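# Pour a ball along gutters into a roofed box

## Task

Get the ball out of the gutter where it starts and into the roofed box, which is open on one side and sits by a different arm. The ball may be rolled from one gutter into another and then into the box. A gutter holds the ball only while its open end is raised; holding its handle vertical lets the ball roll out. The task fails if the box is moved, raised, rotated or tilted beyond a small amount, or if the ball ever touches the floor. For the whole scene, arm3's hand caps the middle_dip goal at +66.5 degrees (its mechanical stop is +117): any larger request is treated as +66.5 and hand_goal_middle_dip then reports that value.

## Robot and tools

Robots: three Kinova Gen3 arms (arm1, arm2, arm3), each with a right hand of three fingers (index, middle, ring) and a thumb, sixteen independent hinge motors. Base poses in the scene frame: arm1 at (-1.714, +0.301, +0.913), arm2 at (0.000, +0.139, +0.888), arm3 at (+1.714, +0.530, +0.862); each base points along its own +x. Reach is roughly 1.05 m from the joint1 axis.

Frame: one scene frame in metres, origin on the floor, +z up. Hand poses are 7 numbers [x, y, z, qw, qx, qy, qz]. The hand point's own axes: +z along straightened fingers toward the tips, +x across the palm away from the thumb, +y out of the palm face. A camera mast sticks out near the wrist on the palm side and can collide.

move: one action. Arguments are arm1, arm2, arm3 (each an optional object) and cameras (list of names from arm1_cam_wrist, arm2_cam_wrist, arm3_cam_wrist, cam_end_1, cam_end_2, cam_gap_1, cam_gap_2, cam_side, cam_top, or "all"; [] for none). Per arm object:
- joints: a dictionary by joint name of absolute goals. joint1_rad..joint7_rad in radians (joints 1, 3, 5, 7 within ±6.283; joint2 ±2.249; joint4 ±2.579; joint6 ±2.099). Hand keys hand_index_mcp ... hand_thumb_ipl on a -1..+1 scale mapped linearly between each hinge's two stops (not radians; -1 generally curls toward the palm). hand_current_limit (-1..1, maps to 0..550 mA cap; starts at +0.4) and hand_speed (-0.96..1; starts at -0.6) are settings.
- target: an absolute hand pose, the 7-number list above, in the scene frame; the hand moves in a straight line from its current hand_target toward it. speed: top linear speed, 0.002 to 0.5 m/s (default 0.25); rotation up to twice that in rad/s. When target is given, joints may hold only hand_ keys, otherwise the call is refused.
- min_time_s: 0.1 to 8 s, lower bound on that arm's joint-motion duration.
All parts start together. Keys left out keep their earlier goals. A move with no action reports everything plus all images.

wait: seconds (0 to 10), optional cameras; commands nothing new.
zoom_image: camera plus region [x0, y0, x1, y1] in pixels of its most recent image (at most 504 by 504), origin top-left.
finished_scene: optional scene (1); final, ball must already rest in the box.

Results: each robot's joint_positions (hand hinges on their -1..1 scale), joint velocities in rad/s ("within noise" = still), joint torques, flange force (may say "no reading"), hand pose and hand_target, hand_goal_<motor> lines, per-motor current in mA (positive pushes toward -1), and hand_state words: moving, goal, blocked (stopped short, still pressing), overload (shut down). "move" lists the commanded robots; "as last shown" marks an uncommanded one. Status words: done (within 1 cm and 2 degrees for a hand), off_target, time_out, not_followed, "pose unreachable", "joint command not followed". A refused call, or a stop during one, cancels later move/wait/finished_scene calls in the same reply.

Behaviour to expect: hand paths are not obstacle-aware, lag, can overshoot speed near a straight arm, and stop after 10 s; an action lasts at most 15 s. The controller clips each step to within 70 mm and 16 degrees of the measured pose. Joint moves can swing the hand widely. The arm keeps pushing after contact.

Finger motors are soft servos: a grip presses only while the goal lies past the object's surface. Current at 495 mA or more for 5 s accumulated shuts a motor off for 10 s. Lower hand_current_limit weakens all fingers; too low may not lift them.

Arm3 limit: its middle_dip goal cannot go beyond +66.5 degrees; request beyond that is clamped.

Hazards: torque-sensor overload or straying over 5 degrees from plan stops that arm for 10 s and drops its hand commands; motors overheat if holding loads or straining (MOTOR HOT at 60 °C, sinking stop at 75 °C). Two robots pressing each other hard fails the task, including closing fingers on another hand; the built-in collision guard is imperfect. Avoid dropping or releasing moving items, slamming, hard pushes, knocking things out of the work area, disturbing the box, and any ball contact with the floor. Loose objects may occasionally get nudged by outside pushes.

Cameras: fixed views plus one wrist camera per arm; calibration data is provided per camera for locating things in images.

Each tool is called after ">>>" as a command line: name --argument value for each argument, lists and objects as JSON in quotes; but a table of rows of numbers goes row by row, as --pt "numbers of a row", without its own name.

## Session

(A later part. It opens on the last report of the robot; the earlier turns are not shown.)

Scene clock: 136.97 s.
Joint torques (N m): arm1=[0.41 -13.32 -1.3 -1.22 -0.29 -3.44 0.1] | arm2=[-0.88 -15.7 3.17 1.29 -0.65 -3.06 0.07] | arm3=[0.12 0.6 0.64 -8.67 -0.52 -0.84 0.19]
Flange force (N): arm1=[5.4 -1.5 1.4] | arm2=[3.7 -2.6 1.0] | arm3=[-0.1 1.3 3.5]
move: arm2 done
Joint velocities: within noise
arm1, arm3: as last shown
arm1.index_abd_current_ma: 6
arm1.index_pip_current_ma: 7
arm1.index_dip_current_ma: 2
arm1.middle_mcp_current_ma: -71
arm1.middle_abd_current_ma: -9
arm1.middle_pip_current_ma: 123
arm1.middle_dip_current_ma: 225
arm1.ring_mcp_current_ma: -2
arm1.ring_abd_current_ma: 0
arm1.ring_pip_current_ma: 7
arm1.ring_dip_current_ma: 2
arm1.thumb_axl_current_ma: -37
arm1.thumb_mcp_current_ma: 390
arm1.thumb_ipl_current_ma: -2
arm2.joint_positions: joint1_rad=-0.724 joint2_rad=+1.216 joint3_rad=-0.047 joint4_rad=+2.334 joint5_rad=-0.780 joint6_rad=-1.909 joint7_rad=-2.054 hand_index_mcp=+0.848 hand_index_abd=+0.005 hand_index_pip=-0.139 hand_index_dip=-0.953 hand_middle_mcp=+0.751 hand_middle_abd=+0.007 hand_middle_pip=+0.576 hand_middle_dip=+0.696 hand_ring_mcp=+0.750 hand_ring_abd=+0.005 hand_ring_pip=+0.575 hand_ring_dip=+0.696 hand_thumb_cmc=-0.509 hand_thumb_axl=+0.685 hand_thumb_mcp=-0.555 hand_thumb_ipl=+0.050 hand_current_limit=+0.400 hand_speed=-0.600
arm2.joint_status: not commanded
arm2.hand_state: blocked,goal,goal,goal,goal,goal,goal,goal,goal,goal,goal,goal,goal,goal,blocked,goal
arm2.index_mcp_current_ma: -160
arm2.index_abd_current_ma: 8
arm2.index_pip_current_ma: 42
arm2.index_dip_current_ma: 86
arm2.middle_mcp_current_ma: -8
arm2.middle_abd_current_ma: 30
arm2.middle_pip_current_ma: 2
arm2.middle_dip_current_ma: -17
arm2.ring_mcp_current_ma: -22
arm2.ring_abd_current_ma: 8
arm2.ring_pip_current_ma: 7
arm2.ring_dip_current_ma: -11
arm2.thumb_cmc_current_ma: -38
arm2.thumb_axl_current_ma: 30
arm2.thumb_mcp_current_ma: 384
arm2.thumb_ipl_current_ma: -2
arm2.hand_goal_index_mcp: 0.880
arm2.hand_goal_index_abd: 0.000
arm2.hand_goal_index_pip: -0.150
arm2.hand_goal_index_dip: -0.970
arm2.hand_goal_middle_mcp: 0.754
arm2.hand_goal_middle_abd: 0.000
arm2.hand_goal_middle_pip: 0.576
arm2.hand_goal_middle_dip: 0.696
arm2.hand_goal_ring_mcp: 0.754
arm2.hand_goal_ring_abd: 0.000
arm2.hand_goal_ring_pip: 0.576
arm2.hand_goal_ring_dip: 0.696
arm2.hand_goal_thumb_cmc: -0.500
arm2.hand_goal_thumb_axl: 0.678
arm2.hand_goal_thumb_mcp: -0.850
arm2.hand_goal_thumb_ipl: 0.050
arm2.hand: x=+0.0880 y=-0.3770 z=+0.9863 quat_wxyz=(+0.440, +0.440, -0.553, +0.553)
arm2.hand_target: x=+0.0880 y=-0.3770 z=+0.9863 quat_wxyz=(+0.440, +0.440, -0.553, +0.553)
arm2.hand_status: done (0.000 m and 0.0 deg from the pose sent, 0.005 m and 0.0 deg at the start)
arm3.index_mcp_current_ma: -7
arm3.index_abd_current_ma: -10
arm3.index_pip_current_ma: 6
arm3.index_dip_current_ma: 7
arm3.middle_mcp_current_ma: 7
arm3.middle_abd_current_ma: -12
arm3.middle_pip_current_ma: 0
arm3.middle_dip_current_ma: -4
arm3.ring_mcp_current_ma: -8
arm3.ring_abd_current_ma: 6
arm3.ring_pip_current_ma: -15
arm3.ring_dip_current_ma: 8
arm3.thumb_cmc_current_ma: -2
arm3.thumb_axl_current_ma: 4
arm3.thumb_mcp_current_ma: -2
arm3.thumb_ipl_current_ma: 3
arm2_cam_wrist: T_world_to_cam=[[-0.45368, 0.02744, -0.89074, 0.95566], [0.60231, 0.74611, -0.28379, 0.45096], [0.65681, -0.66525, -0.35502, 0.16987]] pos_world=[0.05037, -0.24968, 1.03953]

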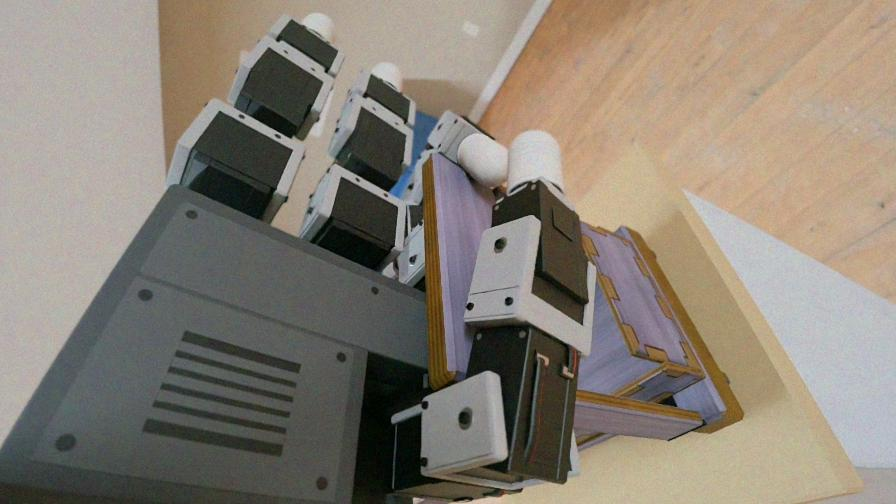

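>>> move --arm2 '{"target": [0.088, -0.377, 0.9963, 0.4402, 0.4402, -0.5534, 0.5534], "speed": 0.02}' --cameras '["arm2_cam_wrist", "cam_side"]'

>>> zoom_image --camera "arm2_cam_wrist" --region '[380, 60, 760, 460]'

>>> zoom_image --camera "cam_side" --region '[370, 220, 500, 320]'

Scene clock: 138.20 s.
Joint torques (N m): arm1=[0.48 -13.31 -1.23 -1.17 -0.3 -3.47 0.09] | arm2=[-0.88 -15.61 3.09 1.1 -0.64 -3.1 0.07] | arm3=[0.2 0.6 0.81 -8.81 -0.54 -0.91 0.23]
Flange force (N): arm1=[5.3 -1.4 1.7] | arm2=[4.0 -2.4 1.1] | arm3=[0.0 1.9 3.9]
move: arm2 done
Joint velocities: within noise
arm1, arm3: as last shown
arm1.index_mcp_current_ma: 115
arm1.index_abd_current_ma: 10
arm1.index_pip_current_ma: 8
arm1.index_dip_current_ma: 8
arm1.middle_mcp_current_ma: -66
arm1.middle_abd_current_ma: -13
arm1.middle_dip_current_ma: 226
arm1.ring_mcp_current_ma: -1
arm1.ring_abd_current_ma: -2
arm1.ring_pip_current_ma: 12
arm1.ring_dip_current_ma: 9
arm1.thumb_cmc_current_ma: 9
arm1.thumb_axl_current_ma: -41
arm1.thumb_mcp_current_ma: 381
arm1.thumb_ipl_current_ma: -7
arm2.joint_positions: joint1_rad=-0.725 joint2_rad=+1.186 joint3_rad=-0.046 joint4_rad=+2.349 joint5_rad=-0.778 joint6_rad=-1.897 joint7_rad=-2.044 hand_index_mcp=+0.848 hand_index_abd=+0.005 hand_index_pip=-0.139 hand_index_dip=-0.953 hand_middle_mcp=+0.751 hand_middle_abd=+0.007 hand_middle_pip=+0.576 hand_middle_dip=+0.696 hand_ring_mcp=+0.750 hand_ring_abd=+0.005 hand_ring_pip=+0.575 hand_ring_dip=+0.696 hand_thumb_cmc=-0.509 hand_thumb_axl=+0.685 hand_thumb_mcp=-0.555 hand_thumb_ipl=+0.050 hand_current_limit=+0.400 hand_speed=-0.600
arm2.joint_status: not commanded
arm2.hand_state: blocked,goal,goal,goal,goal,goal,goal,goal,goal,goal,goal,goal,goal,goal,blocked,goal
arm2.index_mcp_current_ma: -153
arm2.index_abd_current_ma: 10
arm2.index_pip_current_ma: 47
arm2.index_dip_current_ma: 81
arm2.middle_mcp_current_ma: -10
arm2.middle_abd_current_ma: 32
arm2.middle_pip_current_ma: -1
arm2.middle_dip_current_ma: -6
arm2.ring_mcp_current_ma: -21
arm2.ring_abd_current_ma: 10
arm2.ring_pip_current_ma: 5
arm2.ring_dip_current_ma: 2
arm2.thumb_cmc_current_ma: -41
arm2.thumb_axl_current_ma: 27
arm2.thumb_mcp_current_ma: 386
arm2.thumb_ipl_current_ma: -10
arm2.hand_goal_index_mcp: 0.880
arm2.hand_goal_index_abd: 0.000
arm2.hand_goal_index_pip: -0.150
arm2.hand_goal_index_dip: -0.970
arm2.hand_goal_middle_mcp: 0.754
arm2.hand_goal_middle_abd: 0.000
arm2.hand_goal_middle_pip: 0.576
arm2.hand_goal_middle_dip: 0.696
arm2.hand_goal_ring_mcp: 0.754
arm2.hand_goal_ring_abd: 0.000
arm2.hand_goal_ring_pip: 0.576
arm2.hand_goal_ring_dip: 0.696
arm2.hand_goal_thumb_cmc: -0.500
arm2.hand_goal_thumb_axl: 0.678
arm2.hand_goal_thumb_mcp: -0.850
arm2.hand_goal_thumb_ipl: 0.050
arm2.hand: x=+0.0880 y=-0.3770 z=+0.9963 quat_wxyz=(+0.440, +0.440, -0.553, +0.553)
arm2.hand_target: x=+0.0880 y=-0.3770 z=+0.9963 quat_wxyz=(+0.440, +0.440, -0.553, +0.553)
arm2.hand_status: done (0.000 m and 0.0 deg from the pose sent, 0.010 m and 0.0 deg at the start)
arm3.index_mcp_current_ma: -11
arm3.index_pip_current_ma: 4
arm3.index_dip_current_ma: 3
arm3.middle_mcp_current_ma: 4
arm3.middle_abd_current_ma: -9
arm3.middle_pip_current_ma: 2
arm3.middle_dip_current_ma: -2
arm3.ring_mcp_current_ma: -11
arm3.ring_abd_current_ma: 7
arm3.ring_pip_current_ma: -5
arm3.ring_dip_current_ma: 3
arm3.thumb_cmc_current_ma: -3
arm3.thumb_axl_current_ma: 3
arm3.thumb_mcp_current_ma: -4
arm2_cam_wrist: T_world_to_cam=[[-0.45368, 0.02744, -0.89074, 0.96456], [0.60231, 0.74611, -0.28379, 0.4538], [0.65681, -0.66526, -0.35502, 0.17342]] pos_world=[0.05037, -0.24968, 1.04953]

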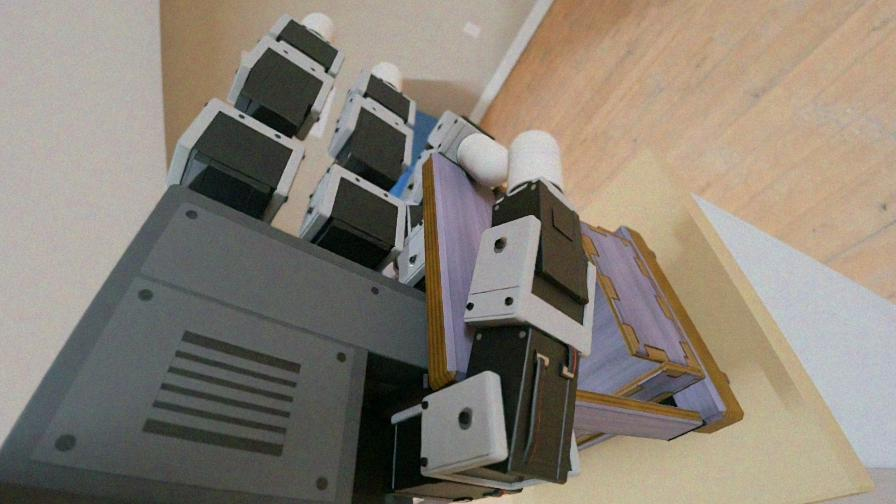

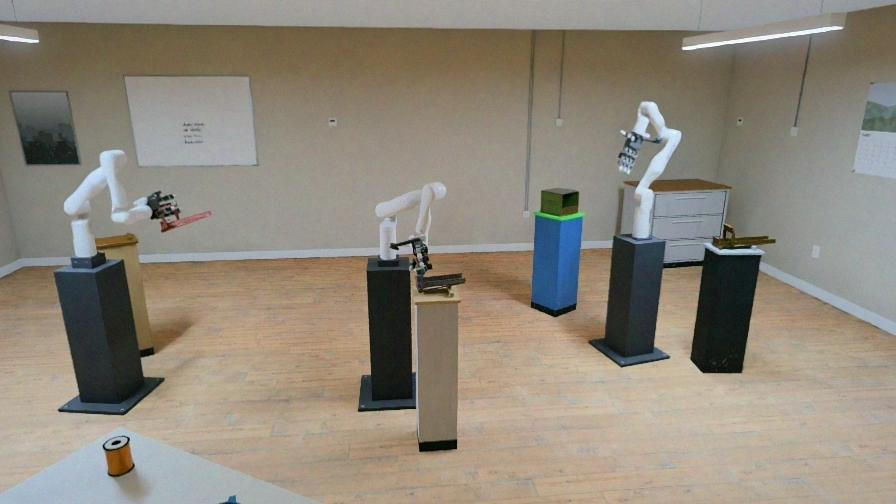

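Scaled by 1.260.

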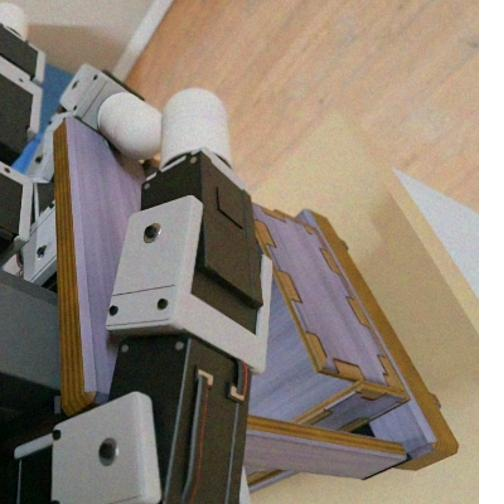

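Scaled by 3.877.

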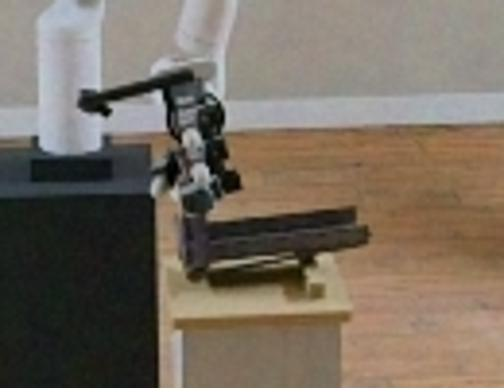

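>>> move --arm2 '{"target": [0.088, -0.377, 1.07, 0.4402, 0.4402, -0.5534, 0.5534], "speed": 0.08}' --cameras '["arm2_cam_wrist"]'

>>> zoom_image --camera "arm2_cam_wrist" --region '[380, 60, 760, 460]'

Scene clock: 140.70 s.
Joint torques (N m): arm1=[0.45 -13.37 -1.22 -1.08 -0.28 -3.46 0.07] | arm2=[-0.9 -14.58 2.92 -0.18 -0.27 -3.17 0.08] | arm3=[0.23 0.61 0.76 -8.78 -0.46 -0.87 0.19]
Flange force (N): arm1=[5.0 -1.3 1.6] | arm2=[5.1 -2.1 0.9] | arm3=[0.1 1.7 3.9]
move: arm2 done
Joint velocities: within noise
arm1.joint_positions: joint1_rad=+0.176 joint2_rad=+0.864 joint3_rad=+0.000 joint4_rad=+2.278 joint5_rad=+1.571 joint6_rad=-1.571 joint7_rad=+5.149 hand_index_mcp=+0.805 hand_index_abd=+0.008 hand_index_pip=+0.575 hand_index_dip=+0.696 hand_middle_mcp=+0.844 hand_middle_abd=+0.106 hand_middle_pip=-0.091 hand_middle_dip=-0.873 hand_ring_mcp=+0.758 hand_ring_abd=+0.008 hand_ring_pip=+0.580 hand_ring_dip=+0.696 hand_thumb_cmc=-0.615 hand_thumb_axl=+0.657 hand_thumb_mcp=-0.641 hand_thumb_ipl=+0.048 hand_current_limit=+0.400 hand_speed=-0.600
arm1.joint_status: not commanded
arm1.hand_state: blocked,goal,goal,goal,blocked,goal,blocked,blocked,goal,goal,goal,goal,goal,blocked,blocked,goal
arm1.index_mcp_current_ma: 121
arm1.index_abd_current_ma: 6
arm1.index_pip_current_ma: 9
arm1.index_dip_current_ma: 6
arm1.middle_mcp_current_ma: -70
arm1.middle_abd_current_ma: -16
arm1.middle_pip_current_ma: 131
arm1.middle_dip_current_ma: 225
arm1.ring_mcp_current_ma: -1
arm1.ring_abd_current_ma: -2
arm1.ring_pip_current_ma: 8
arm1.ring_dip_current_ma: 8
arm1.thumb_cmc_current_ma: -3
arm1.thumb_axl_current_ma: -37
arm1.thumb_mcp_current_ma: 385
arm1.thumb_ipl_current_ma: -4
arm1.hand_goal_index_mcp: 0.754
arm1.hand_goal_index_abd: 0.000
arm1.hand_goal_index_pip: 0.576
arm1.hand_goal_index_dip: 0.696
arm1.hand_goal_middle_mcp: 0.880
arm1.hand_goal_middle_abd: 0.120
arm1.hand_goal_middle_pip: -0.150
arm1.hand_goal_middle_dip: -0.970
arm1.hand_goal_ring_mcp: 0.754
arm1.hand_goal_ring_abd: 0.000
arm1.hand_goal_ring_pip: 0.576
arm1.hand_goal_ring_dip: 0.696
arm1.hand_goal_thumb_cmc: -0.620
arm1.hand_goal_thumb_axl: 0.678
arm1.hand_goal_thumb_mcp: -0.850
arm1.hand_goal_thumb_ipl: 0.050
arm1.hand: x=-1.2333 y=+0.4067 z=+1.1725 quat_wxyz=(+0.260, -0.486, -0.514, -0.658)
arm1.hand_target: x=-1.2333 y=+0.4067 z=+1.1725 quat_wxyz=(+0.260, -0.486, -0.514, -0.658)
arm1.hand_status: not commanded
arm2.joint_positions: joint1_rad=-0.732 joint2_rad=+0.943 joint3_rad=-0.041 joint4_rad=+2.430 joint5_rad=-0.761 joint6_rad=-1.770 joint7_rad=-1.938 hand_index_mcp=+0.848 hand_index_abd=+0.005 hand_index_pip=-0.139 hand_index_dip=-0.953 hand_middle_mcp=+0.751 hand_middle_abd=+0.007 hand_middle_pip=+0.576 hand_middle_dip=+0.696 hand_ring_mcp=+0.750 hand_ring_abd=+0.005 hand_ring_pip=+0.575 hand_ring_dip=+0.696 hand_thumb_cmc=-0.509 hand_thumb_axl=+0.685 hand_thumb_mcp=-0.555 hand_thumb_ipl=+0.050 hand_current_limit=+0.400 hand_speed=-0.600
arm2.joint_status: not commanded
arm2.hand_state: blocked,goal,goal,goal,goal,goal,goal,goal,goal,goal,goal,goal,goal,goal,blocked,goal
arm2.index_mcp_current_ma: -152
arm2.index_abd_current_ma: 8
arm2.index_pip_current_ma: 43
arm2.index_dip_current_ma: 78
arm2.middle_mcp_current_ma: -9
arm2.middle_abd_current_ma: 23
arm2.middle_pip_current_ma: -6
arm2.middle_dip_current_ma: -4
arm2.ring_mcp_current_ma: -22
arm2.ring_abd_current_ma: 10
arm2.ring_pip_current_ma: 1
arm2.ring_dip_current_ma: -1
arm2.thumb_cmc_current_ma: -44
arm2.thumb_axl_current_ma: 30
arm2.thumb_mcp_current_ma: 384
arm2.thumb_ipl_current_ma: 3
arm2.hand_goal_index_mcp: 0.880
arm2.hand_goal_index_abd: 0.000
arm2.hand_goal_index_pip: -0.150
arm2.hand_goal_index_dip: -0.970
arm2.hand_goal_middle_mcp: 0.754
arm2.hand_goal_middle_abd: 0.000
arm2.hand_goal_middle_pip: 0.576
arm2.hand_goal_middle_dip: 0.696
arm2.hand_goal_ring_mcp: 0.754
arm2.hand_goal_ring_abd: 0.000
arm2.hand_goal_ring_pip: 0.576
arm2.hand_goal_ring_dip: 0.696
arm2.hand_goal_thumb_cmc: -0.500
arm2.hand_goal_thumb_axl: 0.678
arm2.hand_goal_thumb_mcp: -0.850
arm2.hand_goal_thumb_ipl: 0.050
arm2.hand: x=+0.0880 y=-0.3770 z=+1.0700 quat_wxyz=(+0.440, +0.440, -0.553, +0.553)
arm2.hand_target: x=+0.0880 y=-0.3770 z=+1.0700 quat_wxyz=(+0.440, +0.440, -0.553, +0.553)
arm2.hand_status: done (0.000 m and 0.0 deg from the pose sent, 0.074 m and 0.0 deg at the start)
arm3.joint_positions: joint1_rad=-0.074 joint2_rad=-0.469 joint3_rad=-0.107 joint4_rad=+1.387 joint5_rad=+0.001 joint6_rad=+1.867 joint7_rad=+1.699 hand_index_mcp=+0.753 hand_index_abd=+0.000 hand_index_pip=+0.577 hand_index_dip=+0.696 hand_middle_mcp=+0.753 hand_middle_abd=+0.000 hand_middle_pip=+0.577 hand_middle_dip=+0.696 hand_ring_mcp=+0.753 hand_ring_abd=+0.000 hand_ring_pip=+0.577 hand_ring_dip=+0.696 hand_thumb_cmc=+0.714 hand_thumb_axl=+0.677 hand_thumb_mcp=+0.224 hand_thumb_ipl=+0.168 hand_current_limit=+0.400 hand_speed=-0.600
arm3.joint_status: not commanded
arm3.hand_state: goal,goal,goal,goal,goal,goal,goal,goal,goal,goal,goal,goal,goal,goal,goal,goal
arm3.index_mcp_current_ma: -8
arm3.index_abd_current_ma: -12
arm3.index_pip_current_ma: 5
arm3.index_dip_current_ma: 8
arm3.middle_mcp_current_ma: 5
arm3.middle_abd_current_ma: -13
arm3.middle_pip_current_ma: 0
arm3.middle_dip_current_ma: -8
arm3.ring_mcp_current_ma: -5
arm3.ring_abd_current_ma: 11
arm3.ring_pip_current_ma: -11
arm3.ring_dip_current_ma: 8
arm3.thumb_cmc_current_ma: -2
arm3.thumb_axl_current_ma: 8
arm3.thumb_mcp_current_ma: 3
arm3.thumb_ipl_current_ma: -1
arm3.hand_goal_index_mcp: 0.754
arm3.hand_goal_index_abd: 0.000
arm3.hand_goal_index_pip: 0.576
arm3.hand_goal_index_dip: 0.696
arm3.hand_goal_middle_mcp: 0.754
arm3.hand_goal_middle_abd: 0.000
arm3.hand_goal_middle_pip: 0.576
arm3.hand_goal_middle_dip: 0.696
arm3.hand_goal_ring_mcp: 0.754
arm3.hand_goal_ring_abd: 0.000
arm3.hand_goal_ring_pip: 0.576
arm3.hand_goal_ring_dip: 0.696
arm3.hand_goal_thumb_cmc: 0.714
arm3.hand_goal_thumb_axl: 0.678
arm3.hand_goal_thumb_mcp: 0.226
arm3.hand_goal_thumb_ipl: 0.168
arm3.hand: x=+1.5825 y=+0.3875 z=+1.4294 quat_wxyz=(-0.006, +0.950, +0.257, -0.178)
arm3.hand_target: x=+1.5825 y=+0.3875 z=+1.4294 quat_wxyz=(-0.006, +0.950, +0.257, -0.178)
arm3.hand_status: not commanded
arm2_cam_wrist: T_world_to_cam=[[-0.45371, 0.02747, -0.89073, 1.03016], [0.60235, 0.74607, -0.28381, 0.47478], [0.65675, -0.6653, -0.35505, 0.19967]] pos_world=[0.05027, -0.24968, 1.12323]

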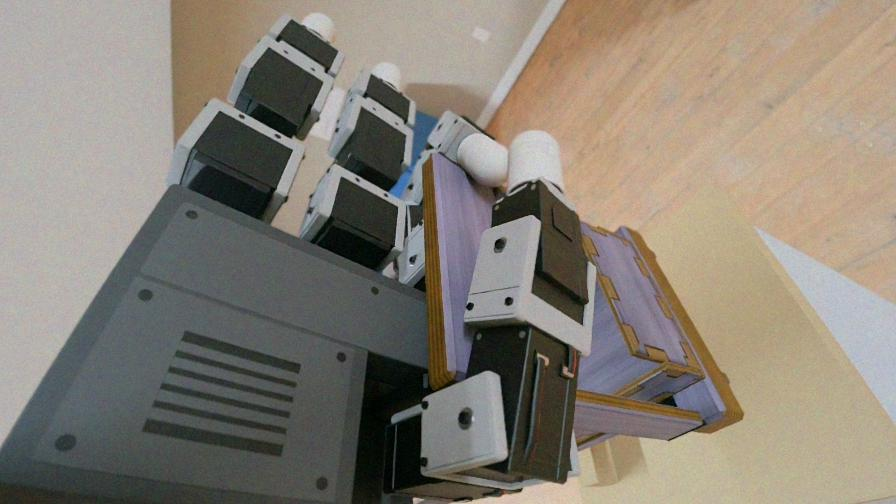

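Scaled by 1.260.

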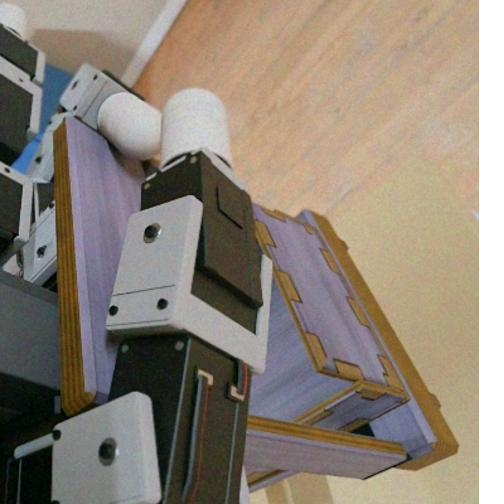

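>>> move --arm2 '{"joints": {"joint1_rad": -0.725, "joint2_rad": 0.864, "joint3_rad": 0, "joint4_rad": 2.278, "joint5_rad": -1.571, "joint6_rad": -1.571, "joint7_rad": -1.955}, "min_time_s": 4}' --cameras '["arm2_cam_wrist", "cam_side"]'

>>> zoom_image --camera "cam_side" --region '[350, 150, 550, 330]'

Scene clock: 145.27 s.
Joint torques (N m): arm1=[0.56 -13.26 -1.19 -1.16 -0.3 -3.47 0.08] | arm2=[-0.87 -13.22 3.85 0.3 0.17 -3.17 0.08] | arm3=[0.15 0.61 0.73 -8.78 -0.51 -0.88 0.15]
Flange force (N): arm1=[5.4 -1.3 1.9] | arm2=[4.1 -1.9 0.1] | arm3=[0.1 1.5 3.8]
move: arm2 done
Joint velocities: within noise
arm1, arm3: as last shown
arm1.index_mcp_current_ma: 119
arm1.index_abd_current_ma: 4
arm1.index_pip_current_ma: 11
arm1.index_dip_current_ma: 3
arm1.middle_mcp_current_ma: -68
arm1.middle_abd_current_ma: -11
arm1.middle_pip_current_ma: 123
arm1.middle_dip_current_ma: 224
arm1.ring_abd_current_ma: 0
arm1.ring_pip_current_ma: 10
arm1.thumb_cmc_current_ma: 5
arm1.thumb_axl_current_ma: -33
arm1.thumb_ipl_current_ma: -8
arm2.joint_positions: joint1_rad=-0.725 joint2_rad=+0.864 joint3_rad=+0.000 joint4_rad=+2.278 joint5_rad=-1.571 joint6_rad=-1.571 joint7_rad=-1.955 hand_index_mcp=+0.847 hand_index_abd=+0.005 hand_index_pip=-0.139 hand_index_dip=-0.953 hand_middle_mcp=+0.751 hand_middle_abd=+0.007 hand_middle_pip=+0.576 hand_middle_dip=+0.696 hand_ring_mcp=+0.750 hand_ring_abd=+0.005 hand_ring_pip=+0.575 hand_ring_dip=+0.696 hand_thumb_cmc=-0.509 hand_thumb_axl=+0.685 hand_thumb_mcp=-0.556 hand_thumb_ipl=+0.050 hand_current_limit=+0.400 hand_speed=-0.600
arm2.joint_status: all done
arm2.hand_state: blocked,goal,goal,goal,goal,goal,goal,goal,goal,goal,goal,goal,goal,goal,blocked,goal
arm2.index_mcp_current_ma: -159
arm2.index_abd_current_ma: 1
arm2.index_pip_current_ma: 39
arm2.index_dip_current_ma: 92
arm2.middle_mcp_current_ma: -9
arm2.middle_abd_current_ma: 22
arm2.middle_pip_current_ma: 0
arm2.middle_dip_current_ma: -5
arm2.ring_mcp_current_ma: -15
arm2.ring_abd_current_ma: 12
arm2.ring_pip_current_ma: 0
arm2.ring_dip_current_ma: -1
arm2.thumb_cmc_current_ma: -49
arm2.thumb_axl_current_ma: 28
arm2.thumb_mcp_current_ma: 373
arm2.thumb_ipl_current_ma: -4
arm2.hand_goal_index_mcp: 0.880
arm2.hand_goal_index_abd: 0.000
arm2.hand_goal_index_pip: -0.150
arm2.hand_goal_index_dip: -0.970
arm2.hand_goal_middle_mcp: 0.754
arm2.hand_goal_middle_abd: 0.000
arm2.hand_goal_middle_pip: 0.576
arm2.hand_goal_middle_dip: 0.696
arm2.hand_goal_ring_mcp: 0.754
arm2.hand_goal_ring_abd: 0.000
arm2.hand_goal_ring_pip: 0.576
arm2.hand_goal_ring_dip: 0.696
arm2.hand_goal_thumb_cmc: -0.500
arm2.hand_goal_thumb_axl: 0.678
arm2.hand_goal_thumb_mcp: -0.850
arm2.hand_goal_thumb_ipl: 0.050
arm2.hand: x=-0.0833 y=-0.2639 z=+1.0762 quat_wxyz=(+0.605, +0.119, -0.697, +0.365)
arm2.hand_target: x=-0.0833 y=-0.2639 z=+1.0762 quat_wxyz=(+0.605, +0.119, -0.697, +0.365)
arm2.hand_status: not commanded
arm3.index_mcp_current_ma: -10
arm3.index_abd_current_ma: -7
arm3.index_pip_current_ma: 4
arm3.index_dip_current_ma: 7
arm3.middle_mcp_current_ma: 3
arm3.middle_abd_current_ma: -9
arm3.middle_pip_current_ma: -10
arm3.middle_dip_current_ma: -7
arm3.ring_mcp_current_ma: -10
arm3.ring_pip_current_ma: -4
arm3.ring_dip_current_ma: 9
arm3.thumb_cmc_current_ma: -3
arm3.thumb_axl_current_ma: 1
arm3.thumb_mcp_current_ma: -3
arm3.thumb_ipl_current_ma: 1
arm2_cam_wrist: T_world_to_cam=[[-0.18693, 0.25999, -0.94735, 1.0994], [0.9813, 0.00437, -0.19243, 0.23274], [-0.04589, -0.9656, -0.25594, 0.14514]] pos_world=[-0.01622, -0.1467, 1.12344]

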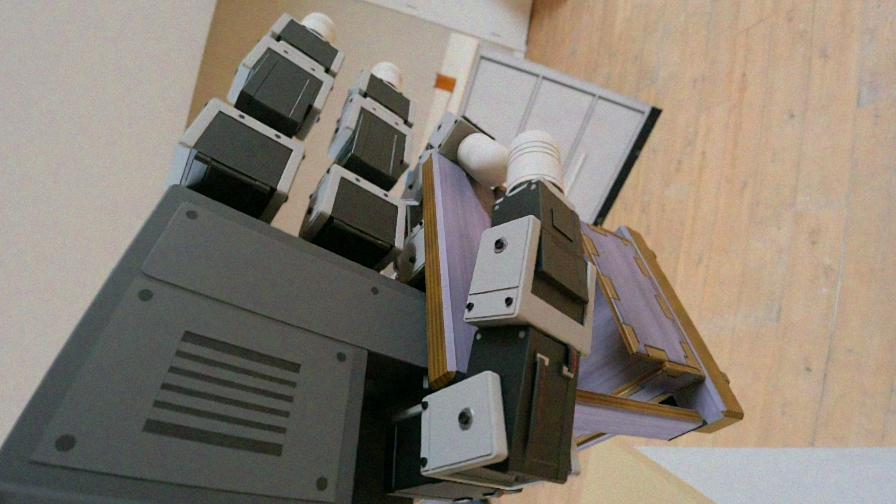

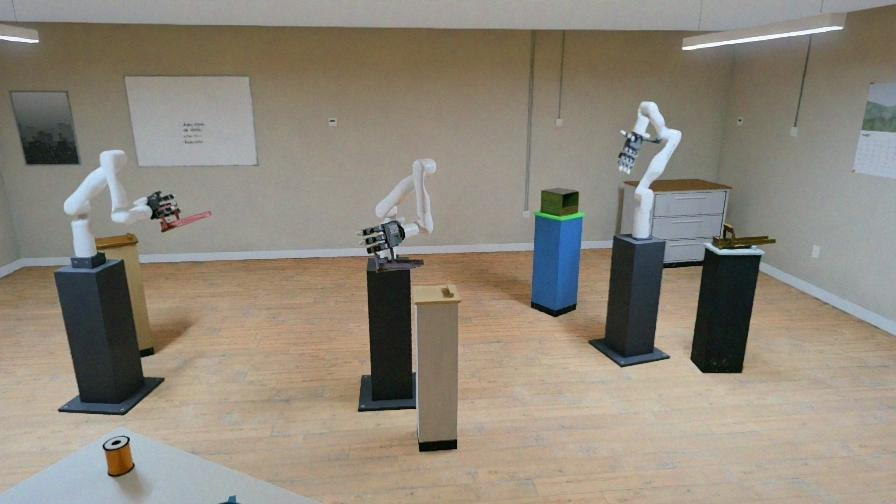

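Scaled by 2.520.

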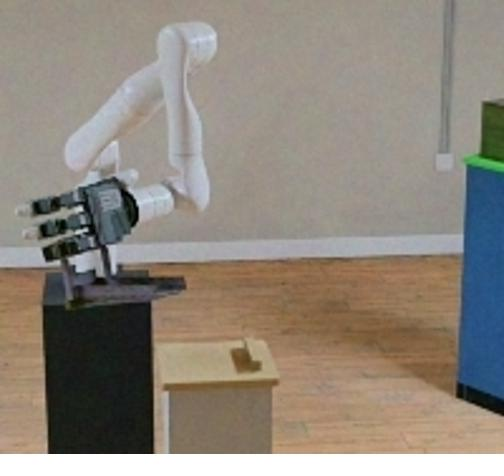

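>>> move --arm2 '{"joints": {"joint1_rad": 1.626, "joint2_rad": 1.2575, "joint3_rad": 0, "joint4_rad": 0.8948, "joint5_rad": -1.571, "joint6_rad": -1.571, "joint7_rad": -0.8957}, "min_time_s": 7}' --cameras '["arm2_cam_wrist", "cam_gap_1", "cam_side"]'

>>> zoom_image --camera "cam_gap_1" --region '[200, 80, 700, 380]'

Scene clock: 154.50 s.
Joint torques (N m): arm1=[0.51 -13.29 -1.15 -1.16 -0.27 -3.46 0.06] | arm2=[-0.84 -24.27 4.48 -7.21 3.16 -1.71 0.05] | arm3=[0.15 0.72 0.86 -8.73 -0.6 -0.87 0.19]
Flange force (N): arm1=[5.3 -1.4 1.9] | arm2=[3.4 3.6 0.5] | arm3=[0.1 2.0 3.7]
move: arm2 done
Joint velocities: within noise
arm1, arm3: as last shown
arm1.index_mcp_current_ma: 117
arm1.index_abd_current_ma: 12
arm1.index_pip_current_ma: 10
arm1.index_dip_current_ma: 5
arm1.middle_mcp_current_ma: -67
arm1.middle_abd_current_ma: -13
arm1.middle_pip_current_ma: 126
arm1.middle_dip_current_ma: 222
arm1.ring_abd_current_ma: 6
arm1.ring_dip_current_ma: 7
arm1.thumb_cmc_current_ma: 2
arm1.thumb_axl_current_ma: -32
arm1.thumb_mcp_current_ma: 384
arm1.thumb_ipl_current_ma: -6
arm2.joint_positions: joint1_rad=+1.626 joint2_rad=+1.258 joint3_rad=+0.000 joint4_rad=+0.895 joint5_rad=-1.571 joint6_rad=-1.571 joint7_rad=-0.896 hand_index_mcp=+0.847 hand_index_abd=+0.005 hand_index_pip=-0.139 hand_index_dip=-0.953 hand_middle_mcp=+0.751 hand_middle_abd=+0.007 hand_middle_pip=+0.576 hand_middle_dip=+0.696 hand_ring_mcp=+0.750 hand_ring_abd=+0.005 hand_ring_pip=+0.575 hand_ring_dip=+0.696 hand_thumb_cmc=-0.509 hand_thumb_axl=+0.685 hand_thumb_mcp=-0.556 hand_thumb_ipl=+0.050 hand_current_limit=+0.400 hand_speed=-0.600
arm2.joint_status: all done
arm2.hand_state: blocked,goal,goal,goal,goal,goal,goal,goal,goal,goal,goal,goal,goal,goal,blocked,goal
arm2.index_mcp_current_ma: -162
arm2.index_abd_current_ma: 8
arm2.index_pip_current_ma: 37
arm2.index_dip_current_ma: 87
arm2.middle_mcp_current_ma: -13
arm2.middle_abd_current_ma: 25
arm2.middle_pip_current_ma: 1
arm2.middle_dip_current_ma: -4
arm2.ring_mcp_current_ma: -21
arm2.ring_abd_current_ma: 5
arm2.ring_pip_current_ma: 5
arm2.ring_dip_current_ma: -1
arm2.thumb_cmc_current_ma: -49
arm2.thumb_axl_current_ma: 33
arm2.thumb_mcp_current_ma: 378
arm2.thumb_ipl_current_ma: 0
arm2.hand_goal_index_mcp: 0.880
arm2.hand_goal_index_abd: 0.000
arm2.hand_goal_index_pip: -0.150
arm2.hand_goal_index_dip: -0.970
arm2.hand_goal_middle_mcp: 0.754
arm2.hand_goal_middle_abd: 0.000
arm2.hand_goal_middle_pip: 0.576
arm2.hand_goal_middle_dip: 0.696
arm2.hand_goal_ring_mcp: 0.754
arm2.hand_goal_ring_abd: 0.000
arm2.hand_goal_ring_pip: 0.576
arm2.hand_goal_ring_dip: 0.696
arm2.hand_goal_thumb_cmc: -0.500
arm2.hand_goal_thumb_axl: 0.678
arm2.hand_goal_thumb_mcp: -0.850
arm2.hand_goal_thumb_ipl: 0.050
arm2.hand: x=-0.5641 y=+0.5031 z=+1.0886 quat_wxyz=(+0.561, -0.585, -0.392, -0.435)
arm2.hand_target: x=-0.5641 y=+0.5032 z=+1.0886 quat_wxyz=(+0.561, -0.585, -0.392, -0.435)
arm2.hand_status: not commanded
arm3.index_mcp_current_ma: -2
arm3.index_pip_current_ma: 3
arm3.index_dip_current_ma: 1
arm3.middle_abd_current_ma: -7
arm3.middle_pip_current_ma: -2
arm3.middle_dip_current_ma: -3
arm3.ring_mcp_current_ma: -5
arm3.ring_abd_current_ma: 13
arm3.ring_pip_current_ma: -5
arm3.ring_dip_current_ma: 7
arm3.thumb_cmc_current_ma: -5
arm3.thumb_axl_current_ma: 7
arm3.thumb_mcp_current_ma: 4
arm2_cam_wrist: T_world_to_cam=[[0.36575, -0.04523, -0.92961, 1.26793], [-0.6762, -0.69923, -0.23202, 0.16575], [-0.63952, 0.71347, -0.28632, -0.27965]] pos_world=[-0.53051, 0.37276, 1.13707]

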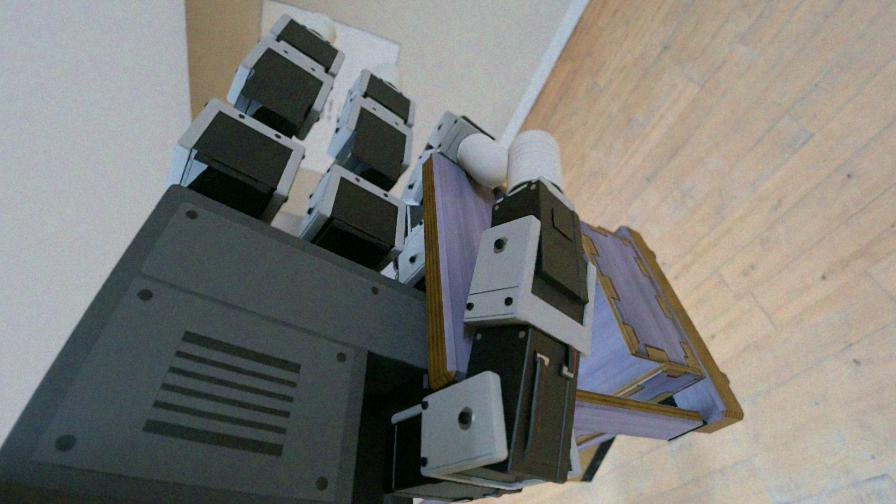

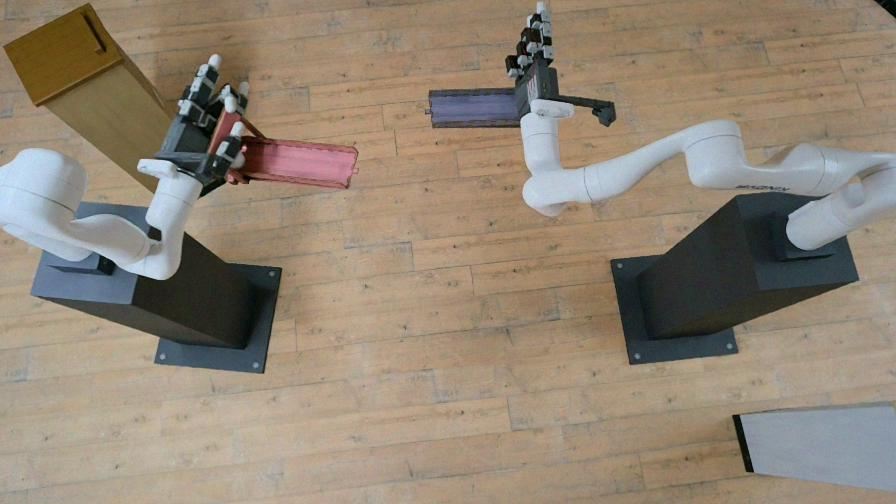

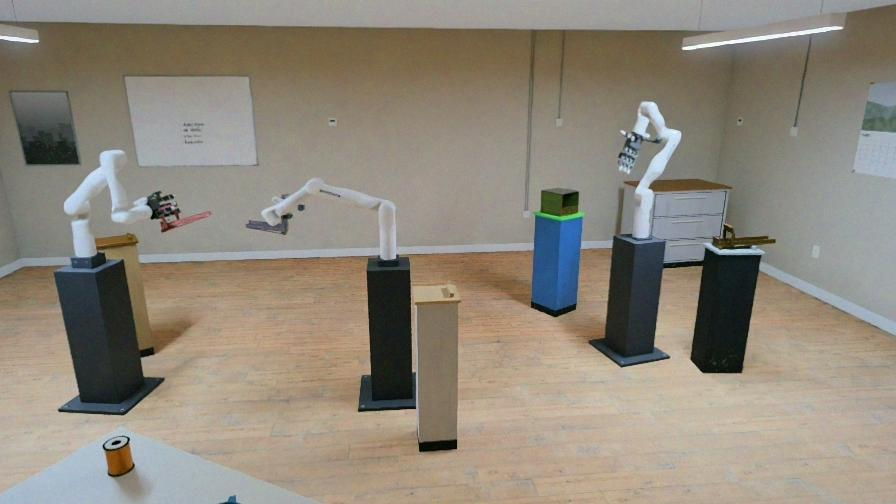

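Scaled by 1.008.

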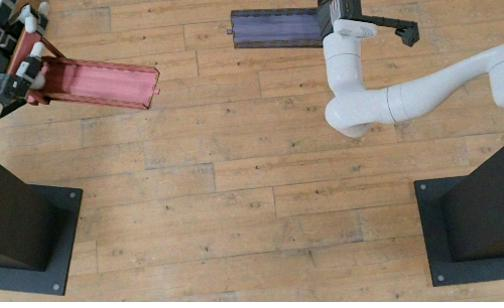

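>>> zoom_image --camera "cam_gap_1" --region '[410, 60, 630, 160]'

>>> zoom_image --camera "cam_gap_1" --region '[150, 40, 380, 240]'

>>> zoom_image --camera "cam_side" --region '[130, 160, 340, 260]'

Scaled by 2.291.

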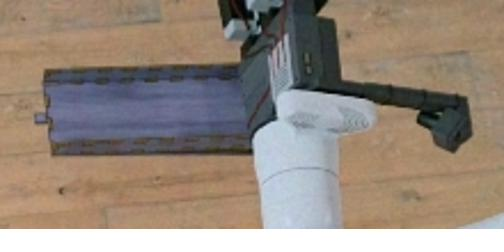

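Scaled by 2.191.

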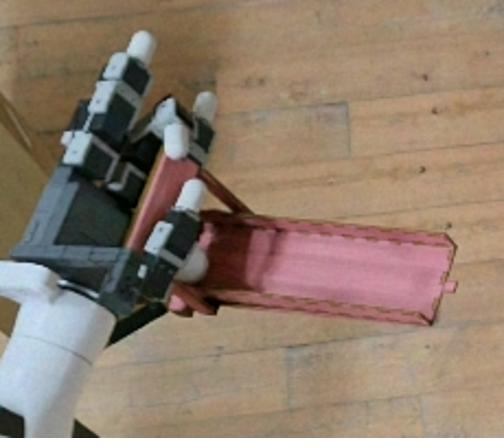

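Scaled by 2.400.

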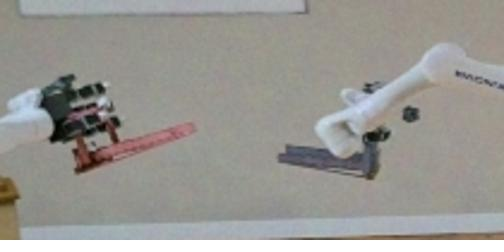

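>>> zoom_image --camera "cam_side" --region '[235, 185, 315, 245]'

>>> zoom_image --camera "cam_gap_1" --region '[420, 70, 540, 150]'

>>> zoom_image --camera "cam_side" --region '[145, 185, 225, 245]'

Scaled by 6.300.

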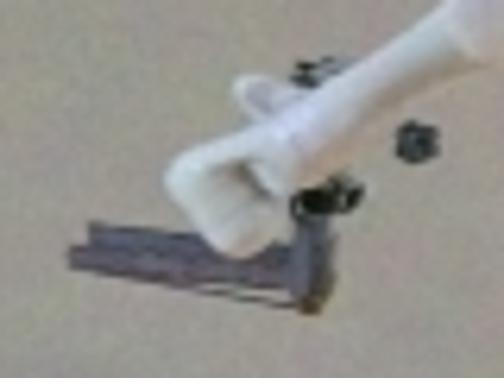

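Scaled by 4.200.

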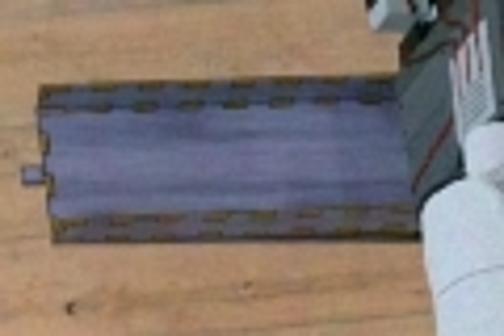

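Scaled by 6.300.

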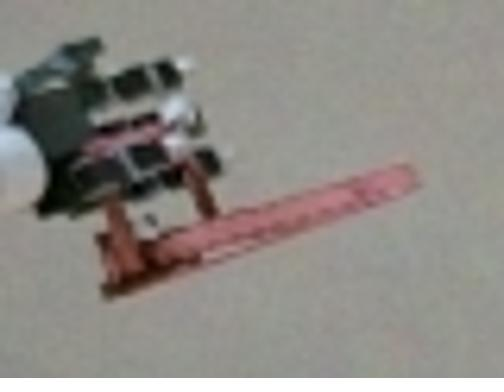

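>>> move --arm1 '{"joints": {"joint1_rad": -0.1794, "joint2_rad": 1.1118, "joint3_rad": 0, "joint4_rad": 0.9325, "joint5_rad": 1.571, "joint6_rad": -1.571, "joint7_rad": 4.0514}, "min_time_s": 6}' --arm2 '{"joints": {"joint1_rad": 1.6808}, "min_time_s": 2}' --cameras '["arm1_cam_wrist", "cam_gap_1", "cam_side"]'

>>> zoom_image --camera "cam_gap_1" --region '[300, 10, 600, 160]'

>>> zoom_image --camera "cam_side" --region '[180, 160, 340, 260]'

Scene clock: 163.73 s.
Joint torques (N m): arm1=[0.47 -23.71 -1.59 -9.04 -3.35 -1.5 0.1] | arm2=[-0.84 -24.28 4.57 -7.16 3.14 -1.69 0.07] | arm3=[0.18 0.61 0.73 -8.72 -0.54 -0.88 0.22]
Flange force (N): arm1=[5.4 -10.9 1.0] | arm2=[3.3 3.4 0.5] | arm3=[-0.1 1.6 3.6]
move: arm1 done; arm2 done
Joint velocities: within noise
arm1.joint_positions: joint1_rad=-0.179 joint2_rad=+1.112 joint3_rad=+0.000 joint4_rad=+0.933 joint5_rad=+1.571 joint6_rad=-1.571 joint7_rad=+4.051 hand_index_mcp=+0.805 hand_index_abd=+0.008 hand_index_pip=+0.575 hand_index_dip=+0.696 hand_middle_mcp=+0.844 hand_middle_abd=+0.106 hand_middle_pip=-0.091 hand_middle_dip=-0.873 hand_ring_mcp=+0.758 hand_ring_abd=+0.008 hand_ring_pip=+0.580 hand_ring_dip=+0.696 hand_thumb_cmc=-0.615 hand_thumb_axl=+0.657 hand_thumb_mcp=-0.641 hand_thumb_ipl=+0.048 hand_current_limit=+0.400 hand_speed=-0.600
arm1.joint_status: all done
arm1.hand_state: blocked,goal,goal,goal,blocked,goal,blocked,blocked,goal,goal,goal,goal,goal,blocked,blocked,goal
arm1.index_mcp_current_ma: 120
arm1.index_abd_current_ma: 5
arm1.index_pip_current_ma: 13
arm1.index_dip_current_ma: 8
arm1.middle_mcp_current_ma: -66
arm1.middle_abd_current_ma: -12
arm1.middle_pip_current_ma: 128
arm1.middle_dip_current_ma: 226
arm1.ring_mcp_current_ma: -1
arm1.ring_abd_current_ma: 5
arm1.ring_pip_current_ma: 13
arm1.ring_dip_current_ma: 11
arm1.thumb_cmc_current_ma: 8
arm1.thumb_axl_current_ma: -43
arm1.thumb_mcp_current_ma: 383
arm1.thumb_ipl_current_ma: -6
arm1.hand_goal_index_mcp: 0.754
arm1.hand_goal_index_abd: 0.000
arm1.hand_goal_index_pip: 0.576
arm1.hand_goal_index_dip: 0.696
arm1.hand_goal_middle_mcp: 0.880
arm1.hand_goal_middle_abd: 0.120
arm1.hand_goal_middle_pip: -0.150
arm1.hand_goal_middle_dip: -0.970
arm1.hand_goal_ring_mcp: 0.754
arm1.hand_goal_ring_abd: 0.000
arm1.hand_goal_ring_pip: 0.576
arm1.hand_goal_ring_dip: 0.696
arm1.hand_goal_thumb_cmc: -0.620
arm1.hand_goal_thumb_axl: 0.678
arm1.hand_goal_thumb_mcp: -0.850
arm1.hand_goal_thumb_ipl: 0.050
arm1.hand: x=-0.9633 y=+0.5586 z=+1.2572 quat_wxyz=(+0.372, -0.387, -0.592, -0.601)
arm1.hand_target: x=-0.9633 y=+0.5586 z=+1.2572 quat_wxyz=(+0.372, -0.387, -0.592, -0.601)
arm1.hand_status: not commanded
arm2.joint_positions: joint1_rad=+1.681 joint2_rad=+1.258 joint3_rad=+0.000 joint4_rad=+0.895 joint5_rad=-1.571 joint6_rad=-1.571 joint7_rad=-0.896 hand_index_mcp=+0.847 hand_index_abd=+0.005 hand_index_pip=-0.139 hand_index_dip=-0.953 hand_middle_mcp=+0.751 hand_middle_abd=+0.007 hand_middle_pip=+0.576 hand_middle_dip=+0.696 hand_ring_mcp=+0.750 hand_ring_abd=+0.005 hand_ring_pip=+0.575 hand_ring_dip=+0.696 hand_thumb_cmc=-0.509 hand_thumb_axl=+0.685 hand_thumb_mcp=-0.556 hand_thumb_ipl=+0.050 hand_current_limit=+0.400 hand_speed=-0.600
arm2.joint_status: all done
arm2.hand_state: blocked,goal,goal,goal,goal,goal,goal,goal,goal,goal,goal,goal,goal,goal,blocked,goal
arm2.index_mcp_current_ma: -158
arm2.index_abd_current_ma: 2
arm2.index_pip_current_ma: 37
arm2.index_dip_current_ma: 87
arm2.middle_mcp_current_ma: -9
arm2.middle_abd_current_ma: 36
arm2.middle_pip_current_ma: -2
arm2.middle_dip_current_ma: -8
arm2.ring_mcp_current_ma: -20
arm2.ring_abd_current_ma: 1
arm2.ring_pip_current_ma: -1
arm2.ring_dip_current_ma: -3
arm2.thumb_cmc_current_ma: -34
arm2.thumb_axl_current_ma: 24
arm2.thumb_mcp_current_ma: 374
arm2.thumb_ipl_current_ma: -8
arm2.hand_goal_index_mcp: 0.880
arm2.hand_goal_index_abd: 0.000
arm2.hand_goal_index_pip: -0.150
arm2.hand_goal_index_dip: -0.970
arm2.hand_goal_middle_mcp: 0.754
arm2.hand_goal_middle_abd: 0.000
arm2.hand_goal_middle_pip: 0.576
arm2.hand_goal_middle_dip: 0.696
arm2.hand_goal_ring_mcp: 0.754
arm2.hand_goal_ring_abd: 0.000
arm2.hand_goal_ring_pip: 0.576
arm2.hand_goal_ring_dip: 0.696
arm2.hand_goal_thumb_cmc: -0.500
arm2.hand_goal_thumb_axl: 0.678
arm2.hand_goal_thumb_mcp: -0.850
arm2.hand_goal_thumb_ipl: 0.050
arm2.hand: x=-0.5432 y=+0.5336 z=+1.0888 quat_wxyz=(+0.549, -0.596, -0.376, -0.450)
arm2.hand_target: x=-0.5432 y=+0.5336 z=+1.0888 quat_wxyz=(+0.549, -0.596, -0.376, -0.450)
arm2.hand_status: not commanded
arm3: as last shown
arm3.index_mcp_current_ma: -3
arm3.index_abd_current_ma: -9
arm3.index_pip_current_ma: 5
arm3.index_dip_current_ma: 5
arm3.middle_mcp_current_ma: 7
arm3.middle_abd_current_ma: -10
arm3.middle_pip_current_ma: -3
arm3.middle_dip_current_ma: 0
arm3.ring_mcp_current_ma: -11
arm3.ring_abd_current_ma: 8
arm3.ring_pip_current_ma: -8
arm3.ring_dip_current_ma: 8
arm3.thumb_cmc_current_ma: -9
arm3.thumb_axl_current_ma: 3
arm3.thumb_mcp_current_ma: 1
arm1_cam_wrist: T_world_to_cam=[[0.88138, -0.03035, -0.47143, 1.49401], [-0.35173, -0.70833, -0.612, 0.78096], [-0.31536, 0.70522, -0.63499, 0.22844]] pos_world=[-0.97006, 0.43742, 1.32733]

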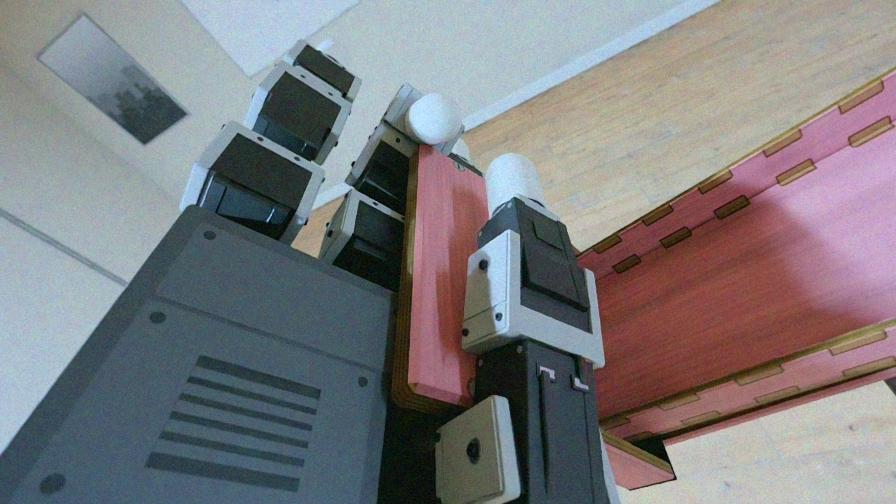

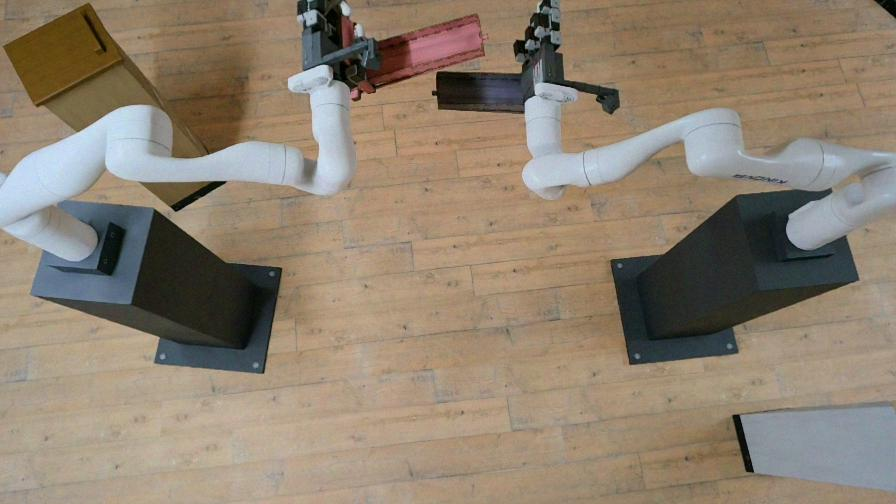

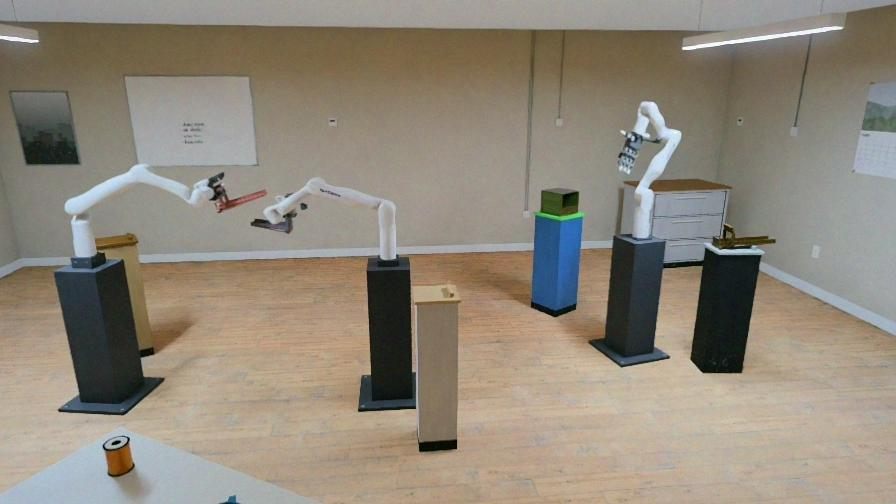

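Scaled by 1.680.

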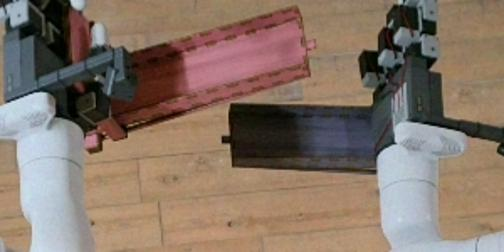

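Scaled by 3.150.

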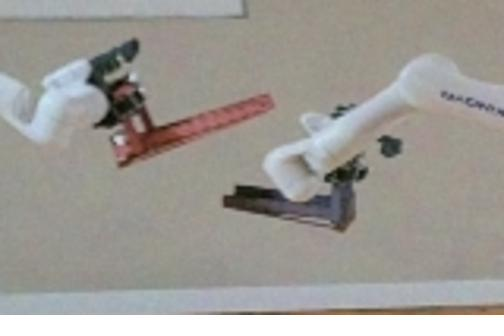

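>>> zoom_image --camera "cam_gap_1" --region '[370, 5, 500, 115]'

>>> zoom_image --camera "cam_side" --region '[205, 180, 295, 240]'

Scaled by 3.877.

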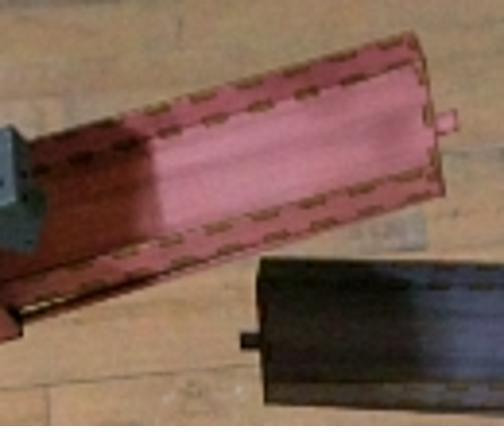

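Scaled by 5.600.

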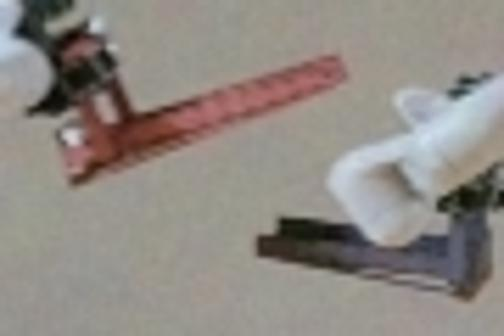

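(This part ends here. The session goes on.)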